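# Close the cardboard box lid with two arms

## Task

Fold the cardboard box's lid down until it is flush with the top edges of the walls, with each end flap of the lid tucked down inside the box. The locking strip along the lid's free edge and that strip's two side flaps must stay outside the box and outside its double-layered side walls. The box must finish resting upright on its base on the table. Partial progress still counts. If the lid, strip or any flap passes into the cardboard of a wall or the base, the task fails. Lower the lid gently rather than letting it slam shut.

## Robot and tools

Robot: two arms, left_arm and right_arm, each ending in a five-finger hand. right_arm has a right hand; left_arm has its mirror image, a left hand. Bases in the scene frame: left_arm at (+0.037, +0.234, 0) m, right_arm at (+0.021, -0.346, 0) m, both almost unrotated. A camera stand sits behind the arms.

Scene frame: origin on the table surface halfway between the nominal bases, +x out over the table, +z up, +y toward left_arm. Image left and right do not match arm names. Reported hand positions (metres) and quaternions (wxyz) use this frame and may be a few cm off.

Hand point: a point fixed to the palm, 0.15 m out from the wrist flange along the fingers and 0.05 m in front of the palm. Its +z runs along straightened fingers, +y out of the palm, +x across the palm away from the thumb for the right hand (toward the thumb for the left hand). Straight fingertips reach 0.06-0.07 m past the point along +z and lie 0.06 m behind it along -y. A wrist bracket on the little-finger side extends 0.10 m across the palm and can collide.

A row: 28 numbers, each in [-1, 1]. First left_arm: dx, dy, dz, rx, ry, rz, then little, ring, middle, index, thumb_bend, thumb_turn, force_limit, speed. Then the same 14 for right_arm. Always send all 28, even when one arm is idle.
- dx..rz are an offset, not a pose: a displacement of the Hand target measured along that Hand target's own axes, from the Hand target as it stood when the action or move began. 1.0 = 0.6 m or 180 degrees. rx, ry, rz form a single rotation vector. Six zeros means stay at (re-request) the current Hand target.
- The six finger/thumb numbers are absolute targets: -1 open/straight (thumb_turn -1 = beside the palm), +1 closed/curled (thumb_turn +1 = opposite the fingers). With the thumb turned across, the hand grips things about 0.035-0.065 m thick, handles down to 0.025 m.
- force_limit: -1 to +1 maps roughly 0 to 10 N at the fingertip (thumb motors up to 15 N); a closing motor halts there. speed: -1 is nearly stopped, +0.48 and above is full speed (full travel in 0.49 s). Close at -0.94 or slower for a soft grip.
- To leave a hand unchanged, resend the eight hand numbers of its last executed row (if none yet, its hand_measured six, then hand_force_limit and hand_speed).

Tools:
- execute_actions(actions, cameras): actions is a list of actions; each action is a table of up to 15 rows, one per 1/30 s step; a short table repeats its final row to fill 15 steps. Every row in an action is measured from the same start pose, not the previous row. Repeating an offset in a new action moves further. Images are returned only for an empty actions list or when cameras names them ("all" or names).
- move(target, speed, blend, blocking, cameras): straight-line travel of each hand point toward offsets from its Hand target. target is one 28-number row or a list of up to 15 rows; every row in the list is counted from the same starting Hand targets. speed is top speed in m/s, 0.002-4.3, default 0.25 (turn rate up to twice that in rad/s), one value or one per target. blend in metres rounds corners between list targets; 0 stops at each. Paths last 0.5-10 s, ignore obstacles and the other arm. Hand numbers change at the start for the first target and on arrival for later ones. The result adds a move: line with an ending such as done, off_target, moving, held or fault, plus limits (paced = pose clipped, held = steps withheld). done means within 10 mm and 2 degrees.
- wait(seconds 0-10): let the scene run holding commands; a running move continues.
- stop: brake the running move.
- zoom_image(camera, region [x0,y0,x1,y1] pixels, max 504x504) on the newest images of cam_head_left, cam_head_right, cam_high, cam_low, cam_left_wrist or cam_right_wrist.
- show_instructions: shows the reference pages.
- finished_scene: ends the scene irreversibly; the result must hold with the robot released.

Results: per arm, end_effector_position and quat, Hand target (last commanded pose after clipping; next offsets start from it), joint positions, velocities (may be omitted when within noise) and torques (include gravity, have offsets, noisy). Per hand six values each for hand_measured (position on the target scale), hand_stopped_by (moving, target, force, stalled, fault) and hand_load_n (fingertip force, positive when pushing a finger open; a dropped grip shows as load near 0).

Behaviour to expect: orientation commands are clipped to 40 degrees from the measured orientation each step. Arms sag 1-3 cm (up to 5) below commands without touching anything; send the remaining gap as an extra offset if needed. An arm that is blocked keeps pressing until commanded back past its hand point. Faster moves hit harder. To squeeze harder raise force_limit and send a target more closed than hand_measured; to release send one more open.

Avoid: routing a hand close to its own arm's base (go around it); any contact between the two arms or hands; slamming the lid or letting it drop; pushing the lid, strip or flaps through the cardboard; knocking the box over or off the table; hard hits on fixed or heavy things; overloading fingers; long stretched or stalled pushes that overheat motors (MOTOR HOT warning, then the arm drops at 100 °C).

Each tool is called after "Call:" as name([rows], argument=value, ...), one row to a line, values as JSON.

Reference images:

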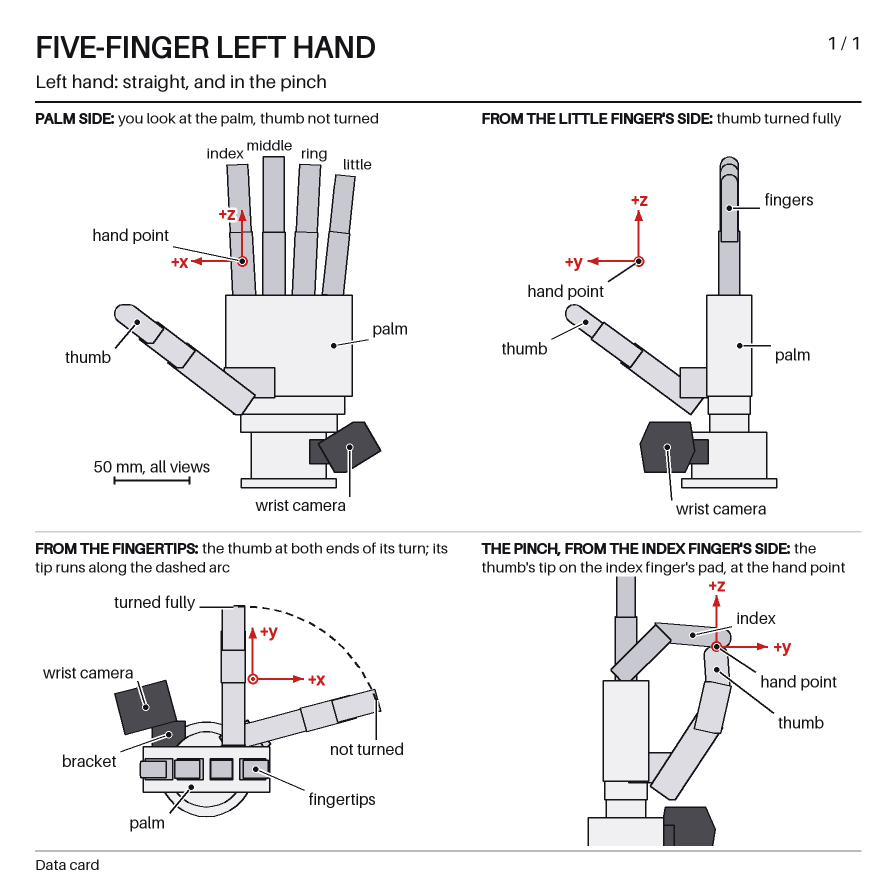

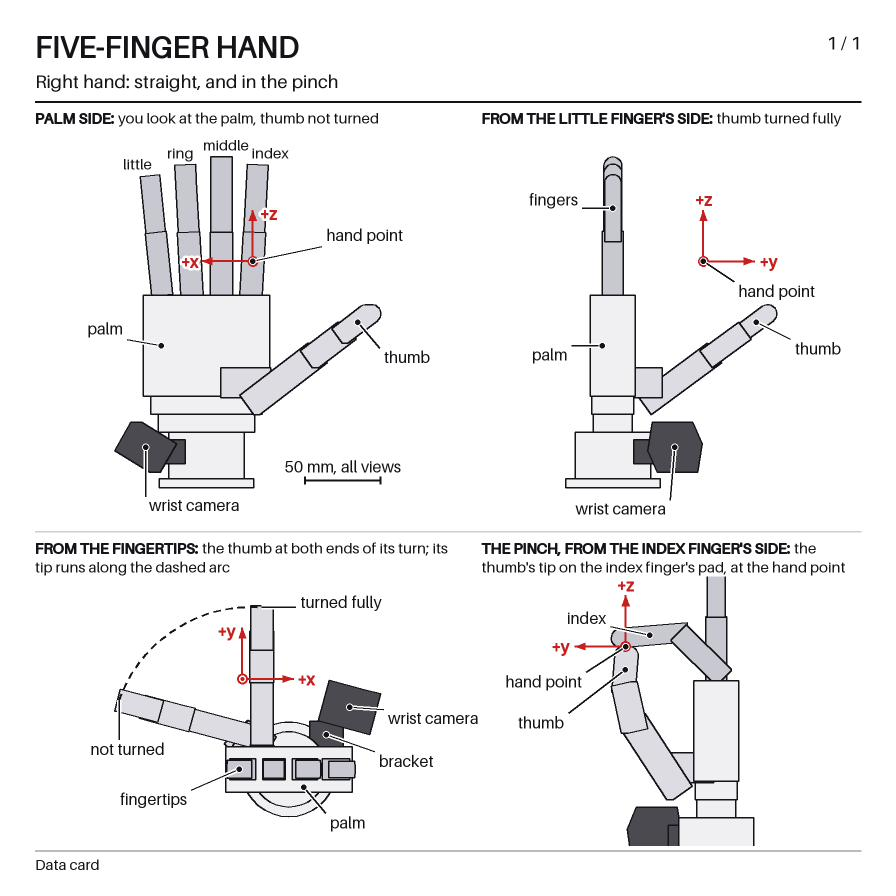

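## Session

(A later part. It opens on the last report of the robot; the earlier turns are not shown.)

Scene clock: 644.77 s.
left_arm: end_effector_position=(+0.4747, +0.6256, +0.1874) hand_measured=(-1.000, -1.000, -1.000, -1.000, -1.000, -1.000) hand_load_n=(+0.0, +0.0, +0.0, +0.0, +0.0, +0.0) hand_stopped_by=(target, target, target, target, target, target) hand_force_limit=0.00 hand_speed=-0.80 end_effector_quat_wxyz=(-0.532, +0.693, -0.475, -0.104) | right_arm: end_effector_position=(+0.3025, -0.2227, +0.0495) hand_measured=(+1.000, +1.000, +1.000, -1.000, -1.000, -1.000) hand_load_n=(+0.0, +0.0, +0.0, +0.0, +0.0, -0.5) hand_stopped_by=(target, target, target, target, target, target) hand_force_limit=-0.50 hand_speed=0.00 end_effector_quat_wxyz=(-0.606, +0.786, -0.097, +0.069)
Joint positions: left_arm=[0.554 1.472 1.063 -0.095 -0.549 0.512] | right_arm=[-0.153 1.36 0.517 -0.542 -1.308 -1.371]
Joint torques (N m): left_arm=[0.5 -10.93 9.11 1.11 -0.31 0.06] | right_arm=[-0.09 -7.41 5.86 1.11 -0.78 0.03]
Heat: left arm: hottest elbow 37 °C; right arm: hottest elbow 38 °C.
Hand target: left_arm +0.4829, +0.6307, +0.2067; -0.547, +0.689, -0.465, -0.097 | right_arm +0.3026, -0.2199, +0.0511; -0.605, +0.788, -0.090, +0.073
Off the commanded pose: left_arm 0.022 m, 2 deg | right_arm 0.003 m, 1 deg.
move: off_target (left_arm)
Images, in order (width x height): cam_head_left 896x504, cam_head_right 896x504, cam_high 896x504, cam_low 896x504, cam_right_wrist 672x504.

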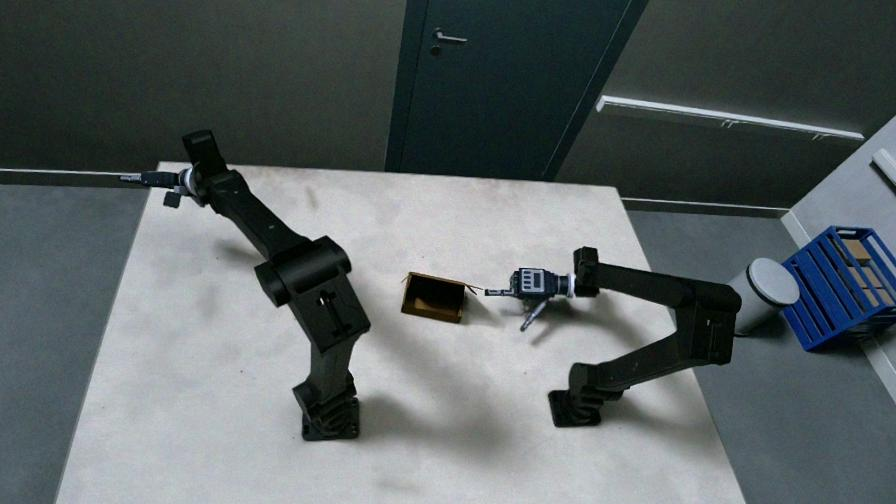

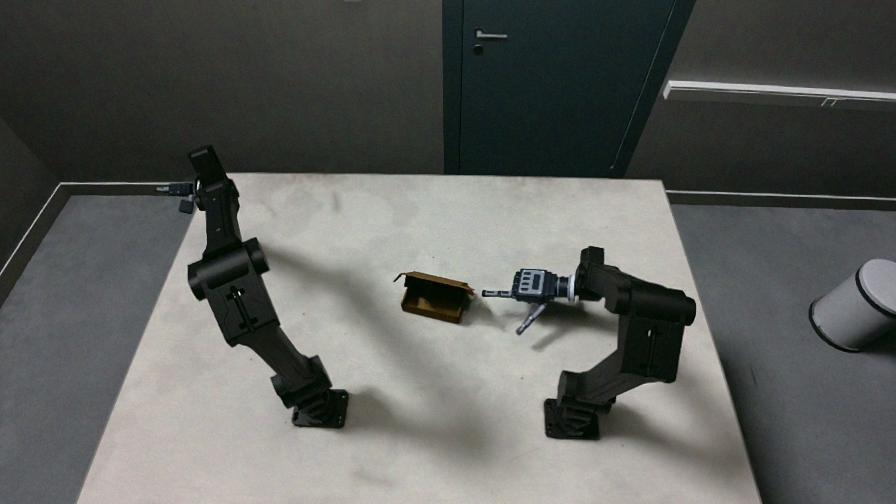

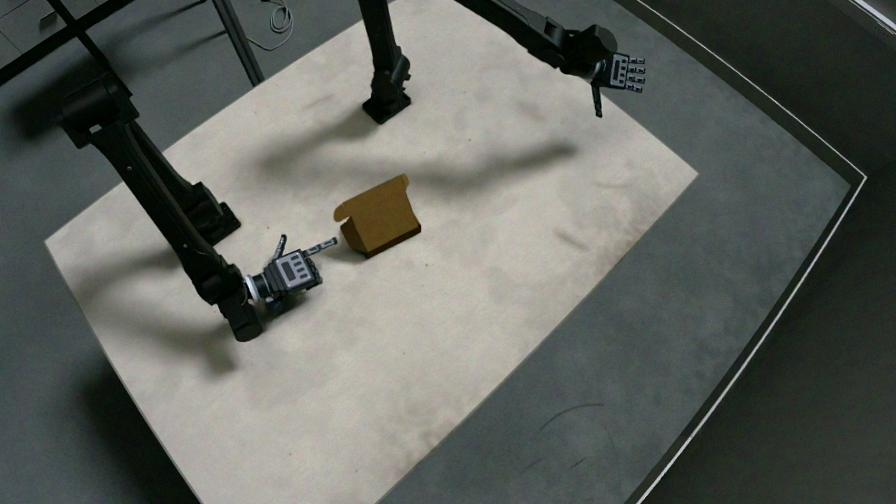

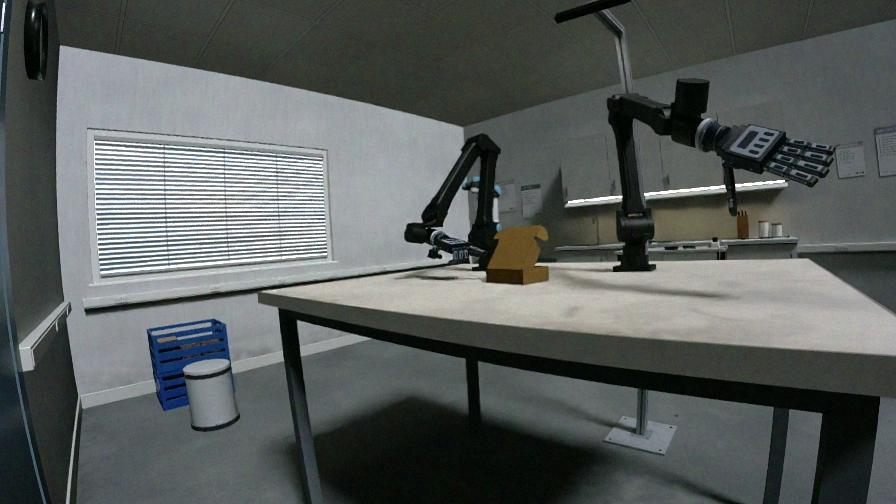

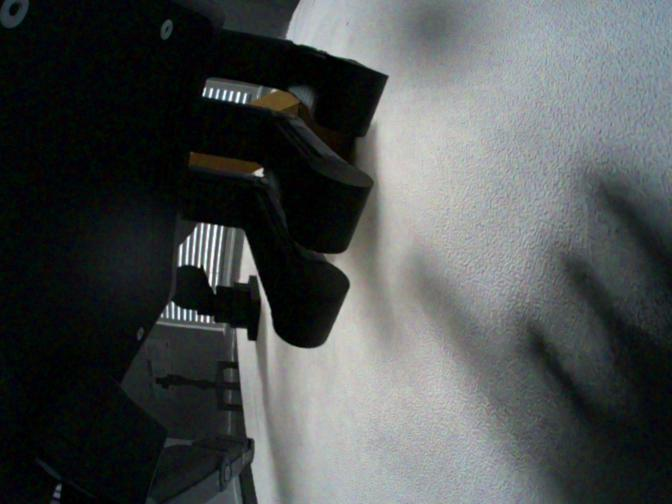

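Call:
move([
  [0,0,0,0,0,0,-1,-1,-1,-1,-1,-1,0,-0.8, -0.0233,0.0048,0.0003,0,0,0,1,1,1,-1,-1,-1,-0.5,0],
  [0,0,0,0,0,0,-1,-1,-1,-1,-1,-1,0,-0.8, -0.0263,-0.0187,0.0892,0,0,0,1,1,1,-1,-1,-1,-0.5,0],
], speed=0.06, cameras=["cam_head_left","cam_head_right","cam_high","cam_low"])

Call:
zoom_image(camera="cam_head_left", region=[390, 250, 530, 340])

Call:
zoom_image(camera="cam_head_right", region=[390, 250, 530, 340])

Call:
zoom_image(camera="cam_high", region=[300, 150, 440, 280])

Call:
zoom_image(camera="cam_low", region=[420, 200, 580, 300])

Scene clock: 690.20 s.
left_arm: end_effector_position=(+0.4747, +0.6256, +0.1874) hand_measured=(-1.000, -1.000, -1.000, -1.000, -1.000, -1.000) hand_load_n=(+0.0, +0.0, +0.5, +0.0, +0.0, +0.0) hand_stopped_by=(target, target, target, target, target, target) hand_force_limit=0.00 hand_speed=-0.80 end_effector_quat_wxyz=(-0.532, +0.693, -0.475, -0.104) | right_arm: end_effector_position=(+0.2995, -0.1662, +0.0449) hand_measured=(+1.000, +1.000, +1.000, -1.000, -1.000, -1.000) hand_load_n=(+0.5, +0.0, +0.0, +0.0, +0.0, +0.0) hand_stopped_by=(target, target, target, target, target, target) hand_force_limit=-0.50 hand_speed=0.00 end_effector_quat_wxyz=(-0.604, +0.788, -0.097, +0.068)
Joint positions: left_arm=[0.554 1.472 1.063 -0.095 -0.549 0.512] | right_arm=[0.055 1.313 0.382 0.11 -1.205 -0.775]
Joint torques (N m): left_arm=[0.03 -10.81 9.18 1.1 -0.32 0.04] | right_arm=[-0.15 -6.59 5.89 1.91 -0.54 0.04]
Heat: left arm: hottest elbow 38 °C; right arm: hottest elbow 36 °C.
Hand target: left_arm +0.4829, +0.6307, +0.2067; -0.547, +0.689, -0.465, -0.097 | right_arm +0.2997, -0.1631, +0.0481; -0.605, +0.788, -0.090, +0.073
Off the commanded pose: left_arm 0.022 m, 2 deg | right_arm 0.004 m, 1 deg.
move: off_target (left_arm)
Images, in order (width x height): cam_head_left 896x504, cam_head_right 896x504, cam_high 896x504, cam_low 896x504.

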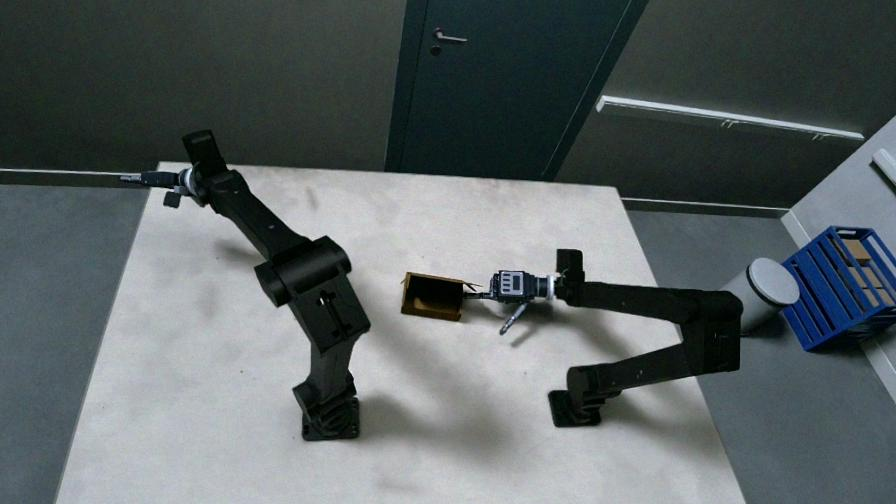

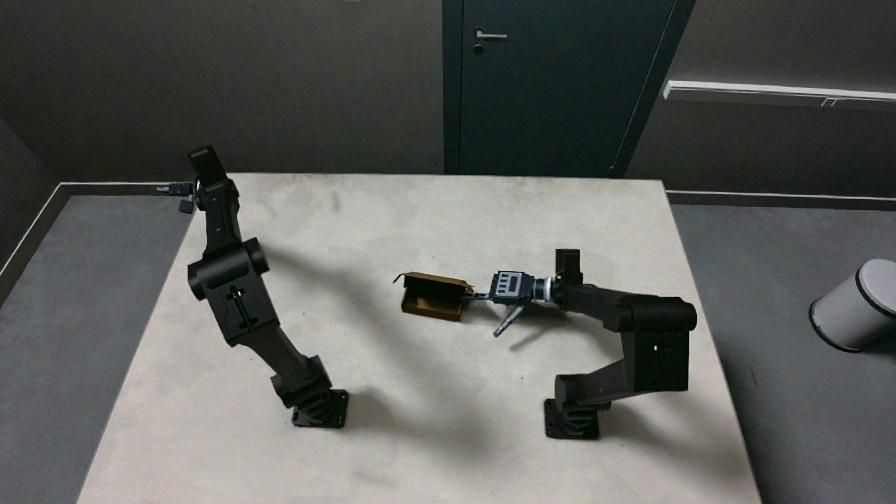

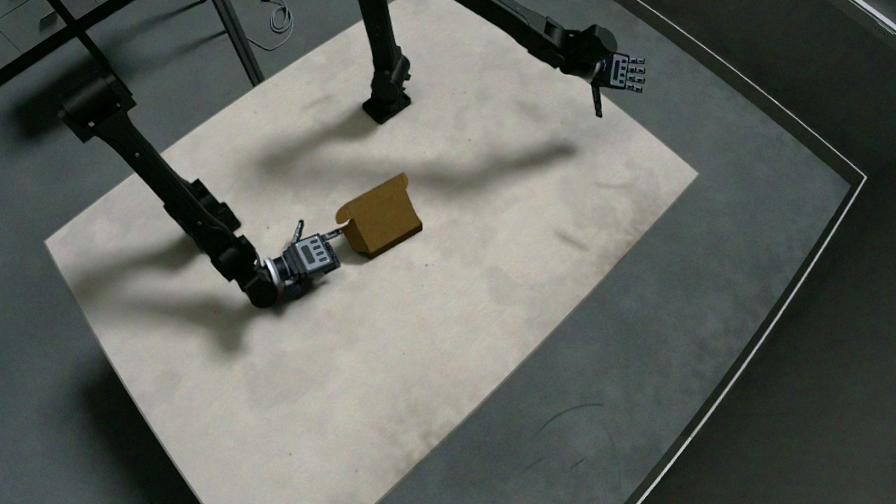

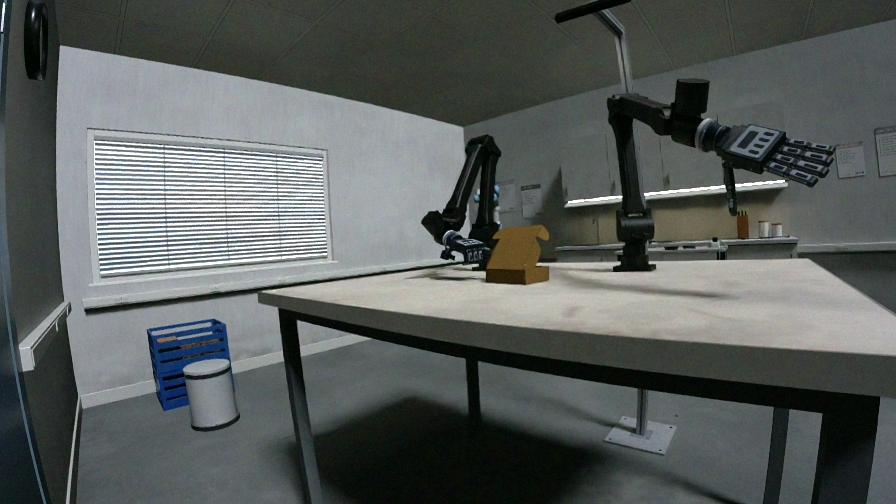

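Scaled by 3.600 from the camera's 896x504 image, which has a finer 1280x720 frame.

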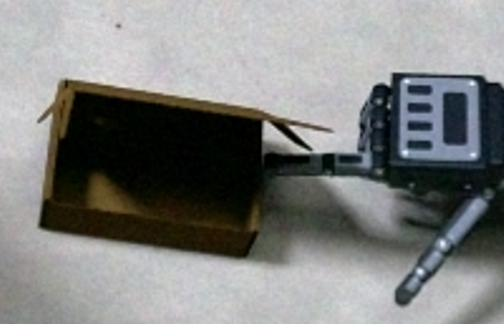

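Scaled by 3.600 from the camera's 896x504 image, which has a finer 1280x720 frame.

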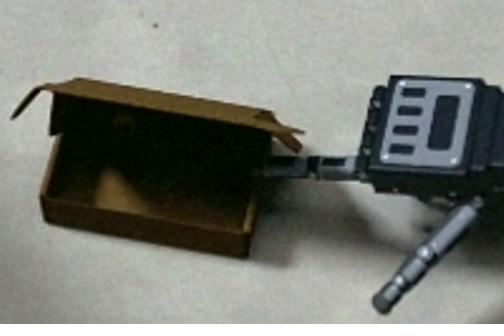

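Scaled by 3.600 from the camera's 896x504 image, which has a finer 1280x720 frame.

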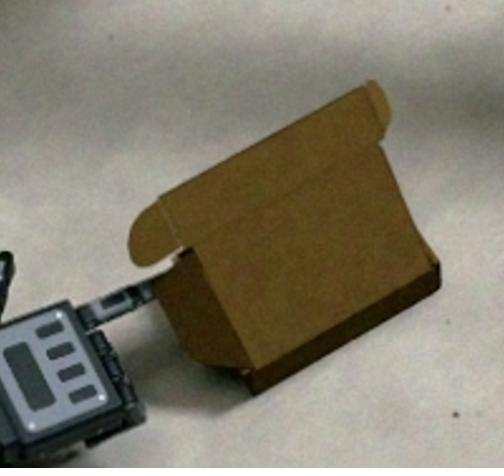

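Scaled by 3.150 from the camera's 896x504 image, which has a finer 1280x720 frame.

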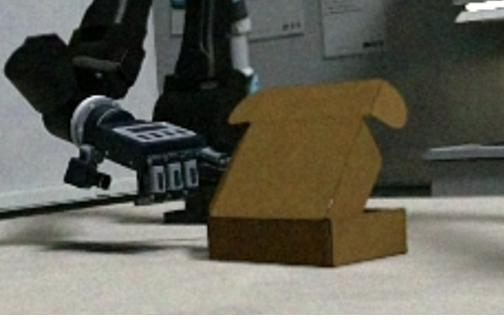

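Call:
move(target=[0,0,0,0,0,0,-1,-1,-1,-1,-1,-1,0,-0.8, 0.003,0.0235,-0.0889,0,0,0,1,1,1,-1,-1,-1,-0.5,0], speed=0.08, cameras=["cam_head_left","cam_head_right","cam_high","cam_low"])

Call:
zoom_image(camera="cam_head_left", region=[390, 250, 530, 340])

Call:
zoom_image(camera="cam_head_right", region=[390, 250, 530, 340])

Call:
zoom_image(camera="cam_high", region=[300, 150, 440, 280])

Scene clock: 742.47 s.
left_arm: end_effector_position=(+0.4747, +0.6256, +0.1874) hand_measured=(-1.000, -1.000, -1.000, -1.000, -1.000, -1.000) hand_load_n=(+0.0, -0.5, +0.0, +0.0, +0.0, +0.0) hand_stopped_by=(target, target, target, target, target, target) hand_force_limit=0.00 hand_speed=-0.80 end_effector_quat_wxyz=(-0.532, +0.693, -0.475, -0.104) | right_arm: end_effector_position=(+0.2750, -0.2126, +0.0435) hand_measured=(+1.000, +1.000, +1.000, -1.000, -1.000, -1.000) hand_load_n=(+0.0, +0.0, +0.0, -0.5, +0.0, +0.0) hand_stopped_by=(target, target, target, target, target, target) hand_force_limit=-0.50 hand_speed=0.00 end_effector_quat_wxyz=(-0.605, +0.788, -0.092, +0.065)
Joint positions: left_arm=[0.554 1.472 1.063 -0.095 -0.549 0.512] | right_arm=[-0.131 1.298 0.437 -0.495 -1.302 -1.339]
Joint torques (N m): left_arm=[0.5 -10.87 9.05 1.2 -0.3 0.05] | right_arm=[-1.49 -3.84 8.91 0.2 -0.94 -0.14]
Heat: left arm: hottest elbow 38 °C; right arm: hottest elbow 34 °C.
Hand target: left_arm +0.4829, +0.6307, +0.2067; -0.547, +0.689, -0.465, -0.097 | right_arm +0.2889, -0.2172, +0.0482; -0.605, +0.788, -0.090, +0.073
Off the commanded pose: left_arm 0.022 m, 2 deg | right_arm 0.015 m, 1 deg.
move: off_target (left_arm, right_arm)
Images, in order (width x height): cam_head_left 896x504, cam_head_right 896x504, cam_high 896x504, cam_low 896x504.

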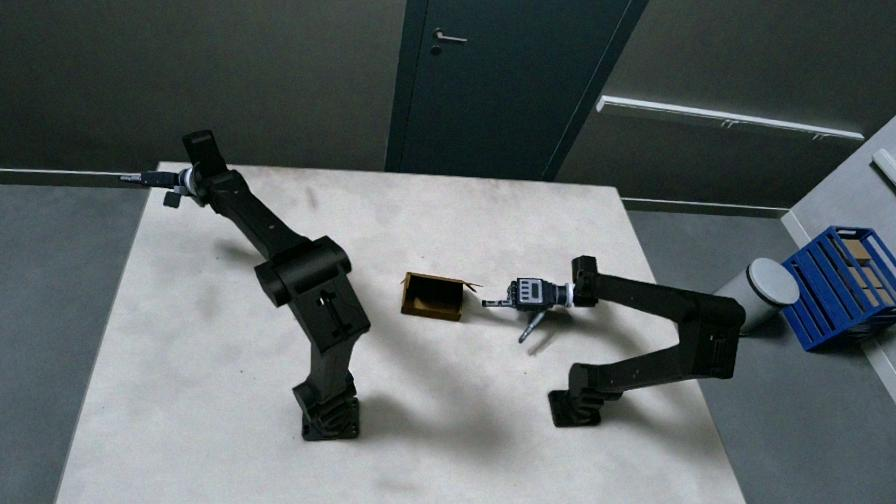

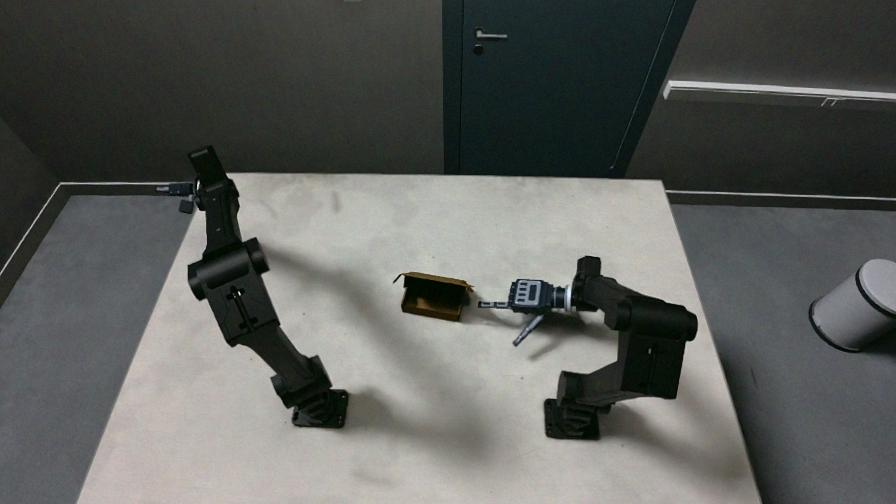

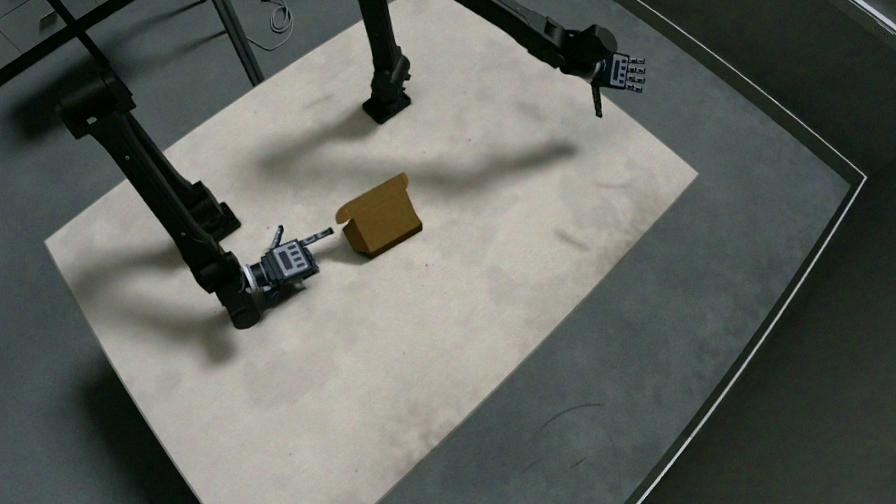

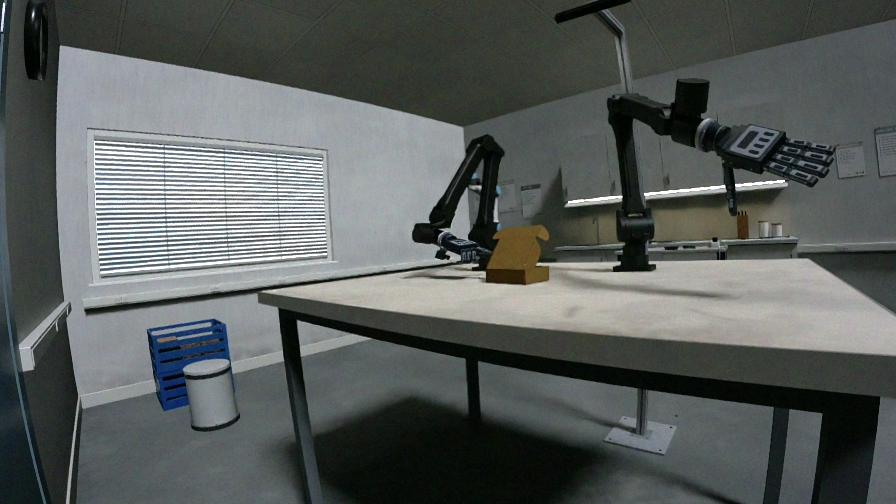

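Scaled by 3.600 from the camera's 896x504 image, which has a finer 1280x720 frame.

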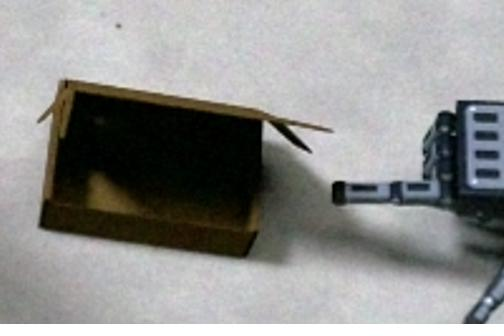

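Scaled by 3.600 from the camera's 896x504 image, which has a finer 1280x720 frame.

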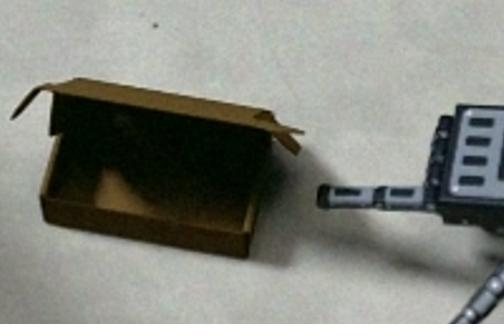

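Scaled by 3.600 from the camera's 896x504 image, which has a finer 1280x720 frame.

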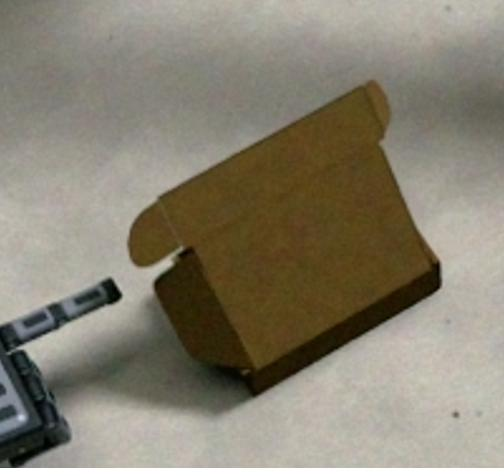

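Call:
move(target=[0,0,0,0,0,0,-1,-1,-1,-1,-1,-1,0,-0.8, 0.0193,-0.0132,0.0175,0,0,0,1,1,1,-1,-1,-1,-0.5,0], speed=0.06, cameras=["cam_head_left","cam_head_right","cam_high"])

Call:
zoom_image(camera="cam_head_left", region=[390, 250, 530, 340])

Call:
zoom_image(camera="cam_high", region=[300, 150, 440, 280])

Scene clock: 782.90 s.
left_arm: end_effector_position=(+0.4747, +0.6256, +0.1874) hand_measured=(-1.000, -1.000, -1.000, -1.000, -1.000, -1.000) hand_load_n=(+0.0, +0.0, +0.0, +0.0, +0.0, +0.0) hand_stopped_by=(target, target, target, target, target, target) hand_force_limit=0.00 hand_speed=-0.80 end_effector_quat_wxyz=(-0.532, +0.693, -0.475, -0.104) | right_arm: end_effector_position=(+0.2911, -0.2093, +0.0499) hand_measured=(+1.000, +1.000, +1.000, -1.000, -1.000, -1.000) hand_load_n=(+0.0, +0.0, +0.5, +0.0, +0.0, +0.0) hand_stopped_by=(target, target, target, target, target, target) hand_force_limit=-0.50 hand_speed=0.00 end_effector_quat_wxyz=(-0.606, +0.787, -0.098, +0.067)
Joint positions: left_arm=[0.554 1.472 1.063 -0.095 -0.549 0.512] | right_arm=[-0.111 1.303 0.456 -0.398 -1.297 -1.22]
Joint torques (N m): left_arm=[0.38 -11.22 9.22 1.17 -0.3 0.03] | right_arm=[-0.09 -4.37 8.57 1.35 -0.74 0.02]
Heat: left arm: hottest elbow 38 °C; right arm: hottest elbow 36 °C.
Hand target: left_arm +0.4829, +0.6307, +0.2067; -0.547, +0.689, -0.465, -0.097 | right_arm +0.3029, -0.2080, +0.0533; -0.605, +0.788, -0.090, +0.073
Off the commanded pose: left_arm 0.022 m, 2 deg | right_arm 0.012 m, 1 deg.
move: off_target (left_arm, right_arm)
Images, in order (width x height): cam_head_left 896x504, cam_head_right 896x504, cam_high 896x504.

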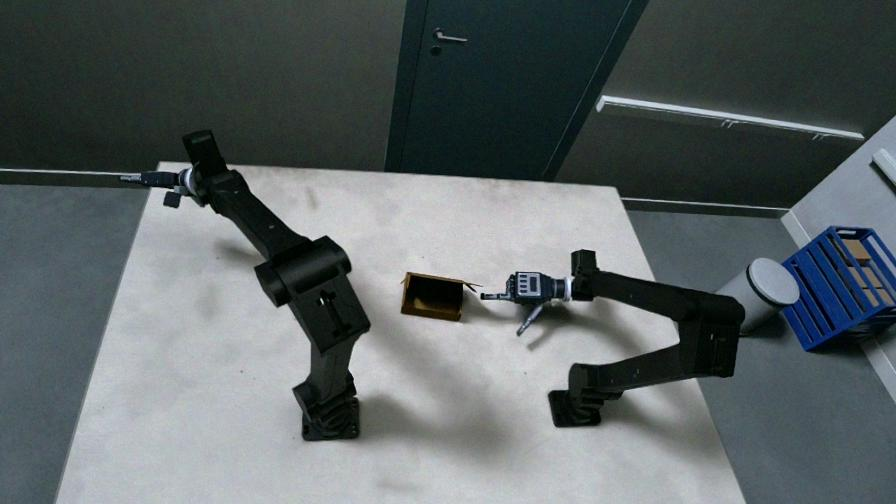

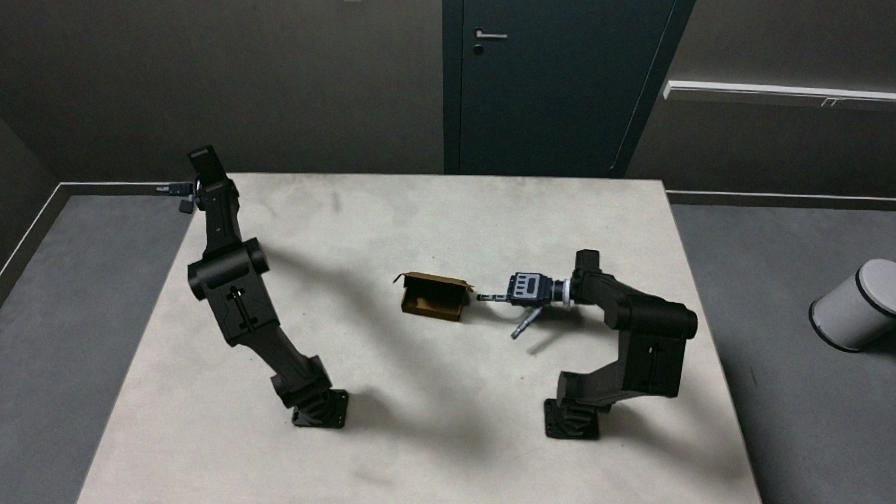

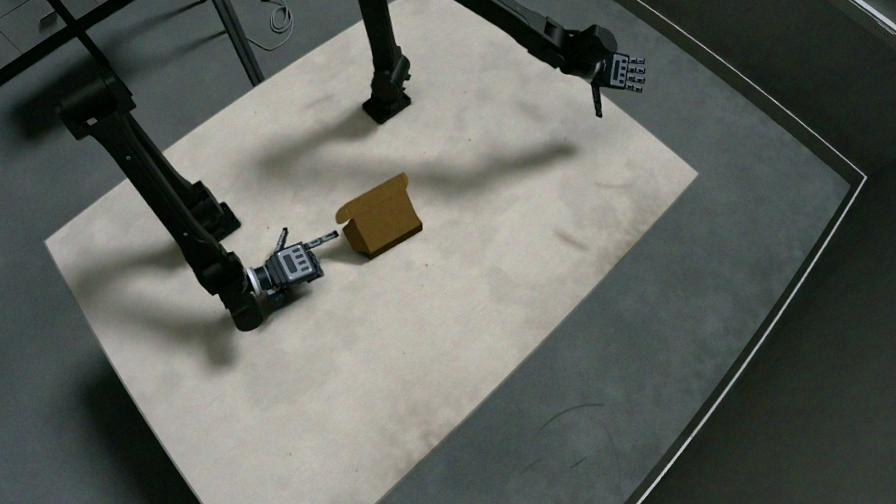

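Scaled by 3.600 from the camera's 896x504 image, which has a finer 1280x720 frame.

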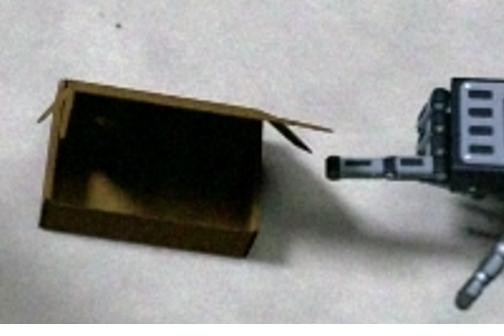

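Scaled by 3.600 from the camera's 896x504 image, which has a finer 1280x720 frame.

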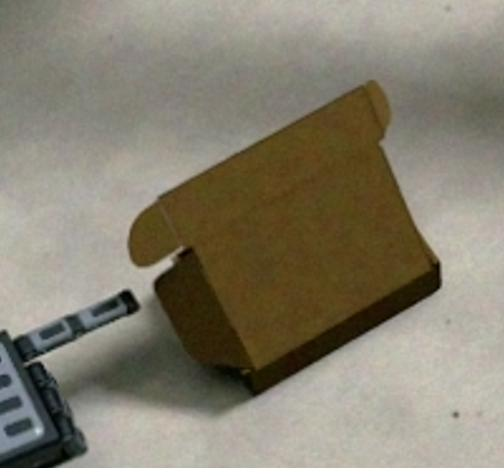

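Call:
move(target=[0,0,0,0,0,0,-1,-1,-1,-1,-1,-1,0,-0.8, 0.0225,-0.0003,0.0018,0,0,0,1,1,1,-1,-1,-1,-0.5,0], speed=0.06, cameras=["cam_head_left","cam_high"])

Call:
zoom_image(camera="cam_head_left", region=[390, 250, 530, 340])

Scene clock: 847.57 s.
left_arm: end_effector_position=(+0.4747, +0.6256, +0.1874) hand_measured=(-1.000, -1.000, -1.000, -1.000, -1.000, -1.000) hand_load_n=(+0.0, +0.0, +0.0, +0.0, +0.0, +0.0) hand_stopped_by=(target, target, target, target, target, target) hand_force_limit=0.00 hand_speed=-0.80 end_effector_quat_wxyz=(-0.532, +0.693, -0.475, -0.104) | right_arm: end_effector_position=(+0.3011, -0.2107, +0.0491) hand_measured=(+1.000, +1.000, +1.000, -1.000, -1.000, -1.000) hand_load_n=(+0.0, +0.0, +0.0, +0.0, +0.0, -0.5) hand_stopped_by=(target, target, target, target, target, target) hand_force_limit=-0.50 hand_speed=0.00 end_effector_quat_wxyz=(-0.606, +0.786, -0.100, +0.065)
Joint positions: left_arm=[0.554 1.472 1.063 -0.095 -0.549 0.512] | right_arm=[-0.111 1.336 0.483 -0.395 -1.297 -1.219]
Joint torques (N m): left_arm=[0.38 -10.64 9.13 1.25 -0.28 0.03] | right_arm=[-0.03 -4.72 9.07 1.32 -0.74 0.03]
Heat: left arm: hottest elbow 38 °C; right arm: hottest elbow 36 °C.
Hand target: left_arm +0.4829, +0.6307, +0.2067; -0.547, +0.689, -0.465, -0.097 | right_arm +0.3163, -0.2100, +0.0532; -0.605, +0.788, -0.090, +0.073
Off the commanded pose: left_arm 0.022 m, 2 deg | right_arm 0.016 m, 1 deg.
move: off_target (left_arm, right_arm)
Images, in order (width x height): cam_head_left 896x504, cam_high 896x504.

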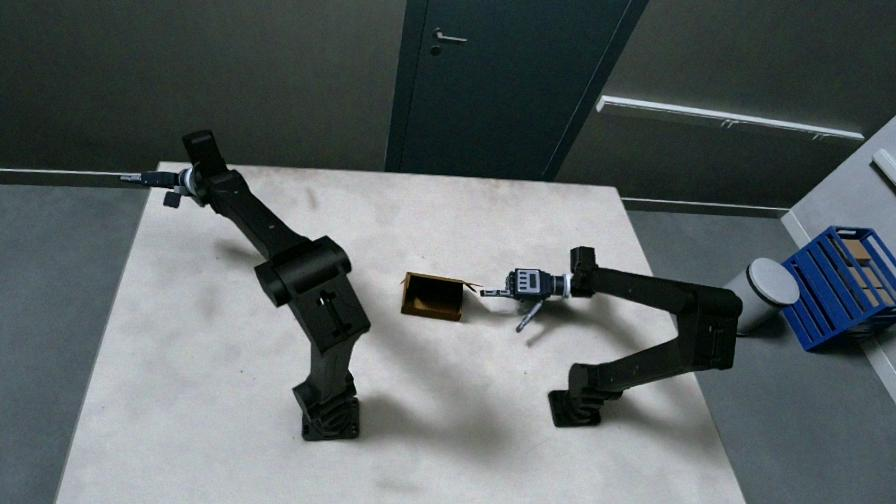

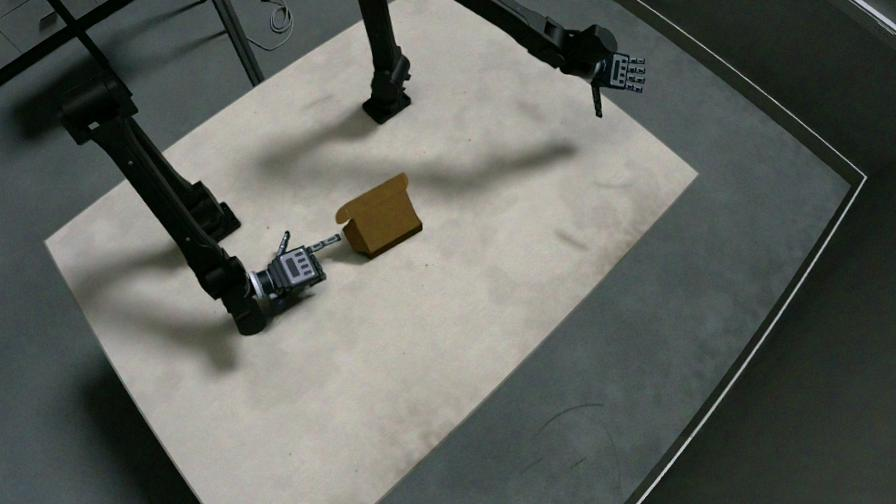

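Scaled by 3.600 from the camera's 896x504 image, which has a finer 1280x720 frame.

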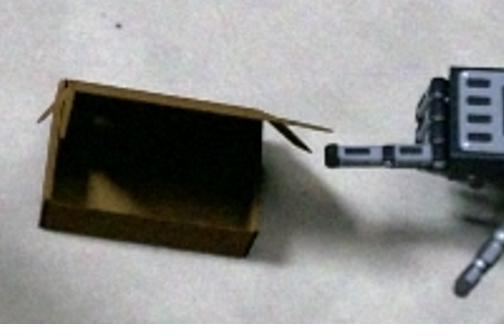

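Call:
move(target=[0,0,0,0,0,0,-1,-1,-1,-1,-1,-1,0,-0.8, -0.0047,-0.015,0.0562,0,0,0,1,1,1,-1,-1,-1,-0.5,0], speed=0.05, cameras=["cam_head_left","cam_head_right","cam_high"])

Call:
zoom_image(camera="cam_head_left", region=[390, 250, 530, 340])

Call:
zoom_image(camera="cam_head_right", region=[390, 250, 530, 340])

Call:
zoom_image(camera="cam_high", region=[300, 150, 440, 280])

Scene clock: 865.30 s.
left_arm: end_effector_position=(+0.4747, +0.6256, +0.1874) hand_measured=(-1.000, -1.000, -1.000, -1.000, -1.000, -1.000) hand_load_n=(+0.0, +0.0, +0.0, +0.0, +0.0, -0.5) hand_stopped_by=(target, target, target, target, target, target) hand_force_limit=0.00 hand_speed=-0.80 end_effector_quat_wxyz=(-0.532, +0.693, -0.475, -0.104) | right_arm: end_effector_position=(+0.3227, -0.1788, +0.0550) hand_measured=(+1.000, +1.000, +1.000, -1.000, -1.000, -1.000) hand_load_n=(+0.0, +0.0, +0.0, +0.0, +0.0, -0.5) hand_stopped_by=(target, target, target, target, target, target) hand_force_limit=-0.50 hand_speed=0.00 end_effector_quat_wxyz=(-0.605, +0.787, -0.092, +0.075)
Joint positions: left_arm=[0.554 1.472 1.063 -0.095 -0.549 0.512] | right_arm=[0.01 1.336 0.459 -0.016 -1.235 -0.872]
Joint torques (N m): left_arm=[0.26 -10.99 9.17 1.11 -0.31 0.04] | right_arm=[0.03 -6.07 6.22 1.81 -0.59 0.03]
Heat: left arm: hottest elbow 38 °C; right arm: hottest elbow 36 °C.
Hand target: left_arm +0.4829, +0.6307, +0.2067; -0.547, +0.689, -0.465, -0.097 | right_arm +0.3216, -0.1755, +0.0532; -0.605, +0.788, -0.090, +0.073
Off the commanded pose: left_arm 0.022 m, 2 deg | right_arm 0.004 m, 0 deg.
move: off_target (left_arm)
Images, in order (width x height): cam_head_left 896x504, cam_head_right 896x504, cam_high 896x504.

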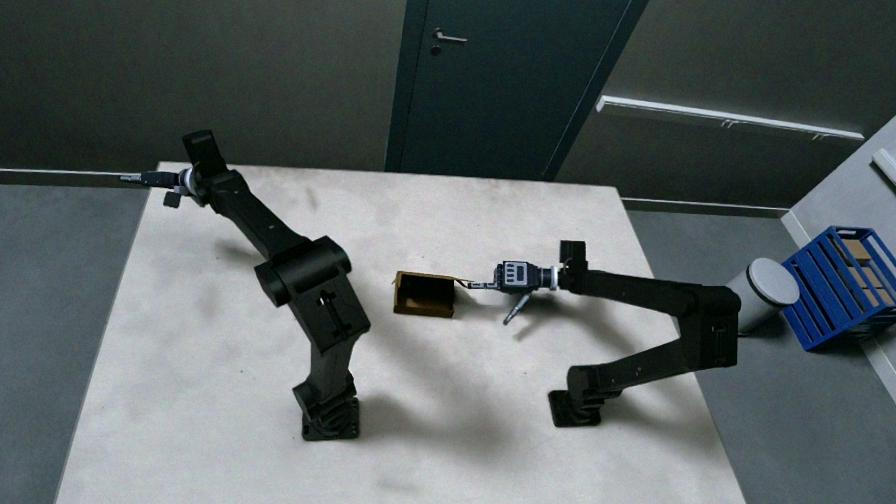

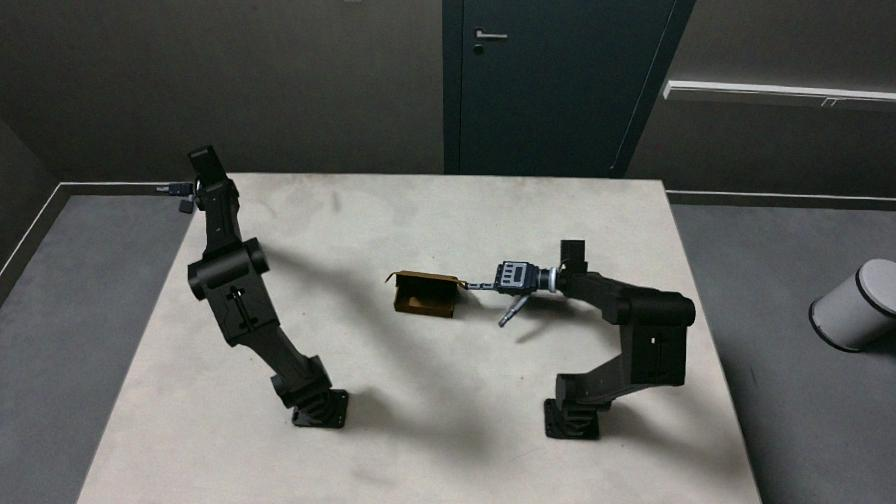

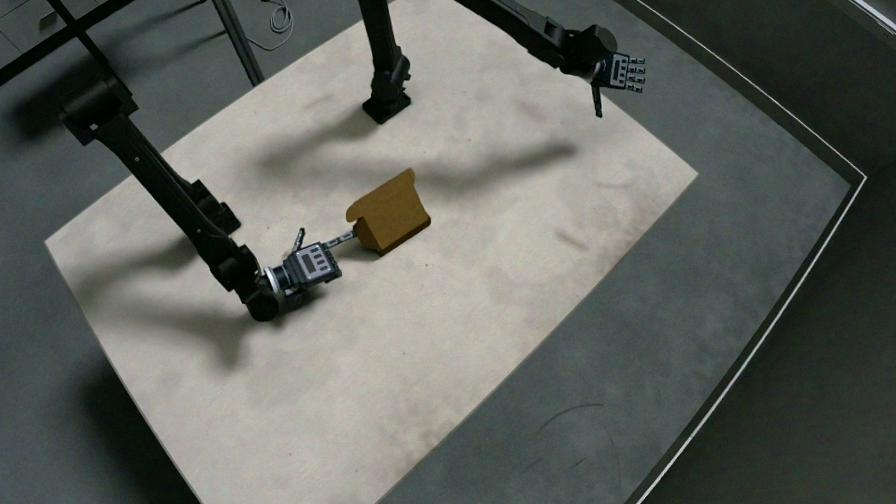

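Scaled by 3.600 from the camera's 896x504 image, which has a finer 1280x720 frame.

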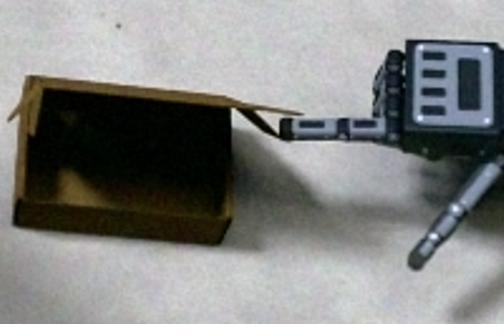

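Scaled by 3.600 from the camera's 896x504 image, which has a finer 1280x720 frame.

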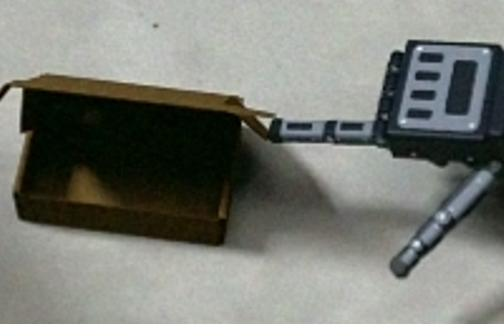

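Scaled by 3.600 from the camera's 896x504 image, which has a finer 1280x720 frame.

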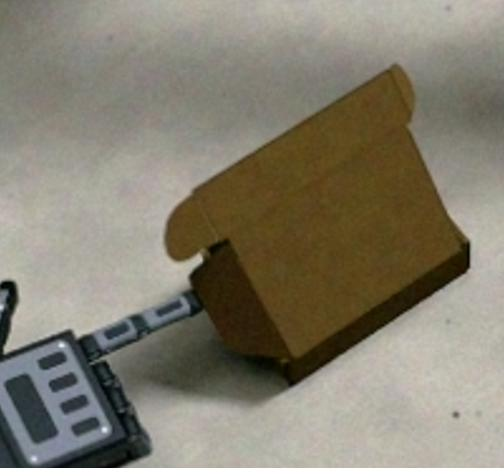

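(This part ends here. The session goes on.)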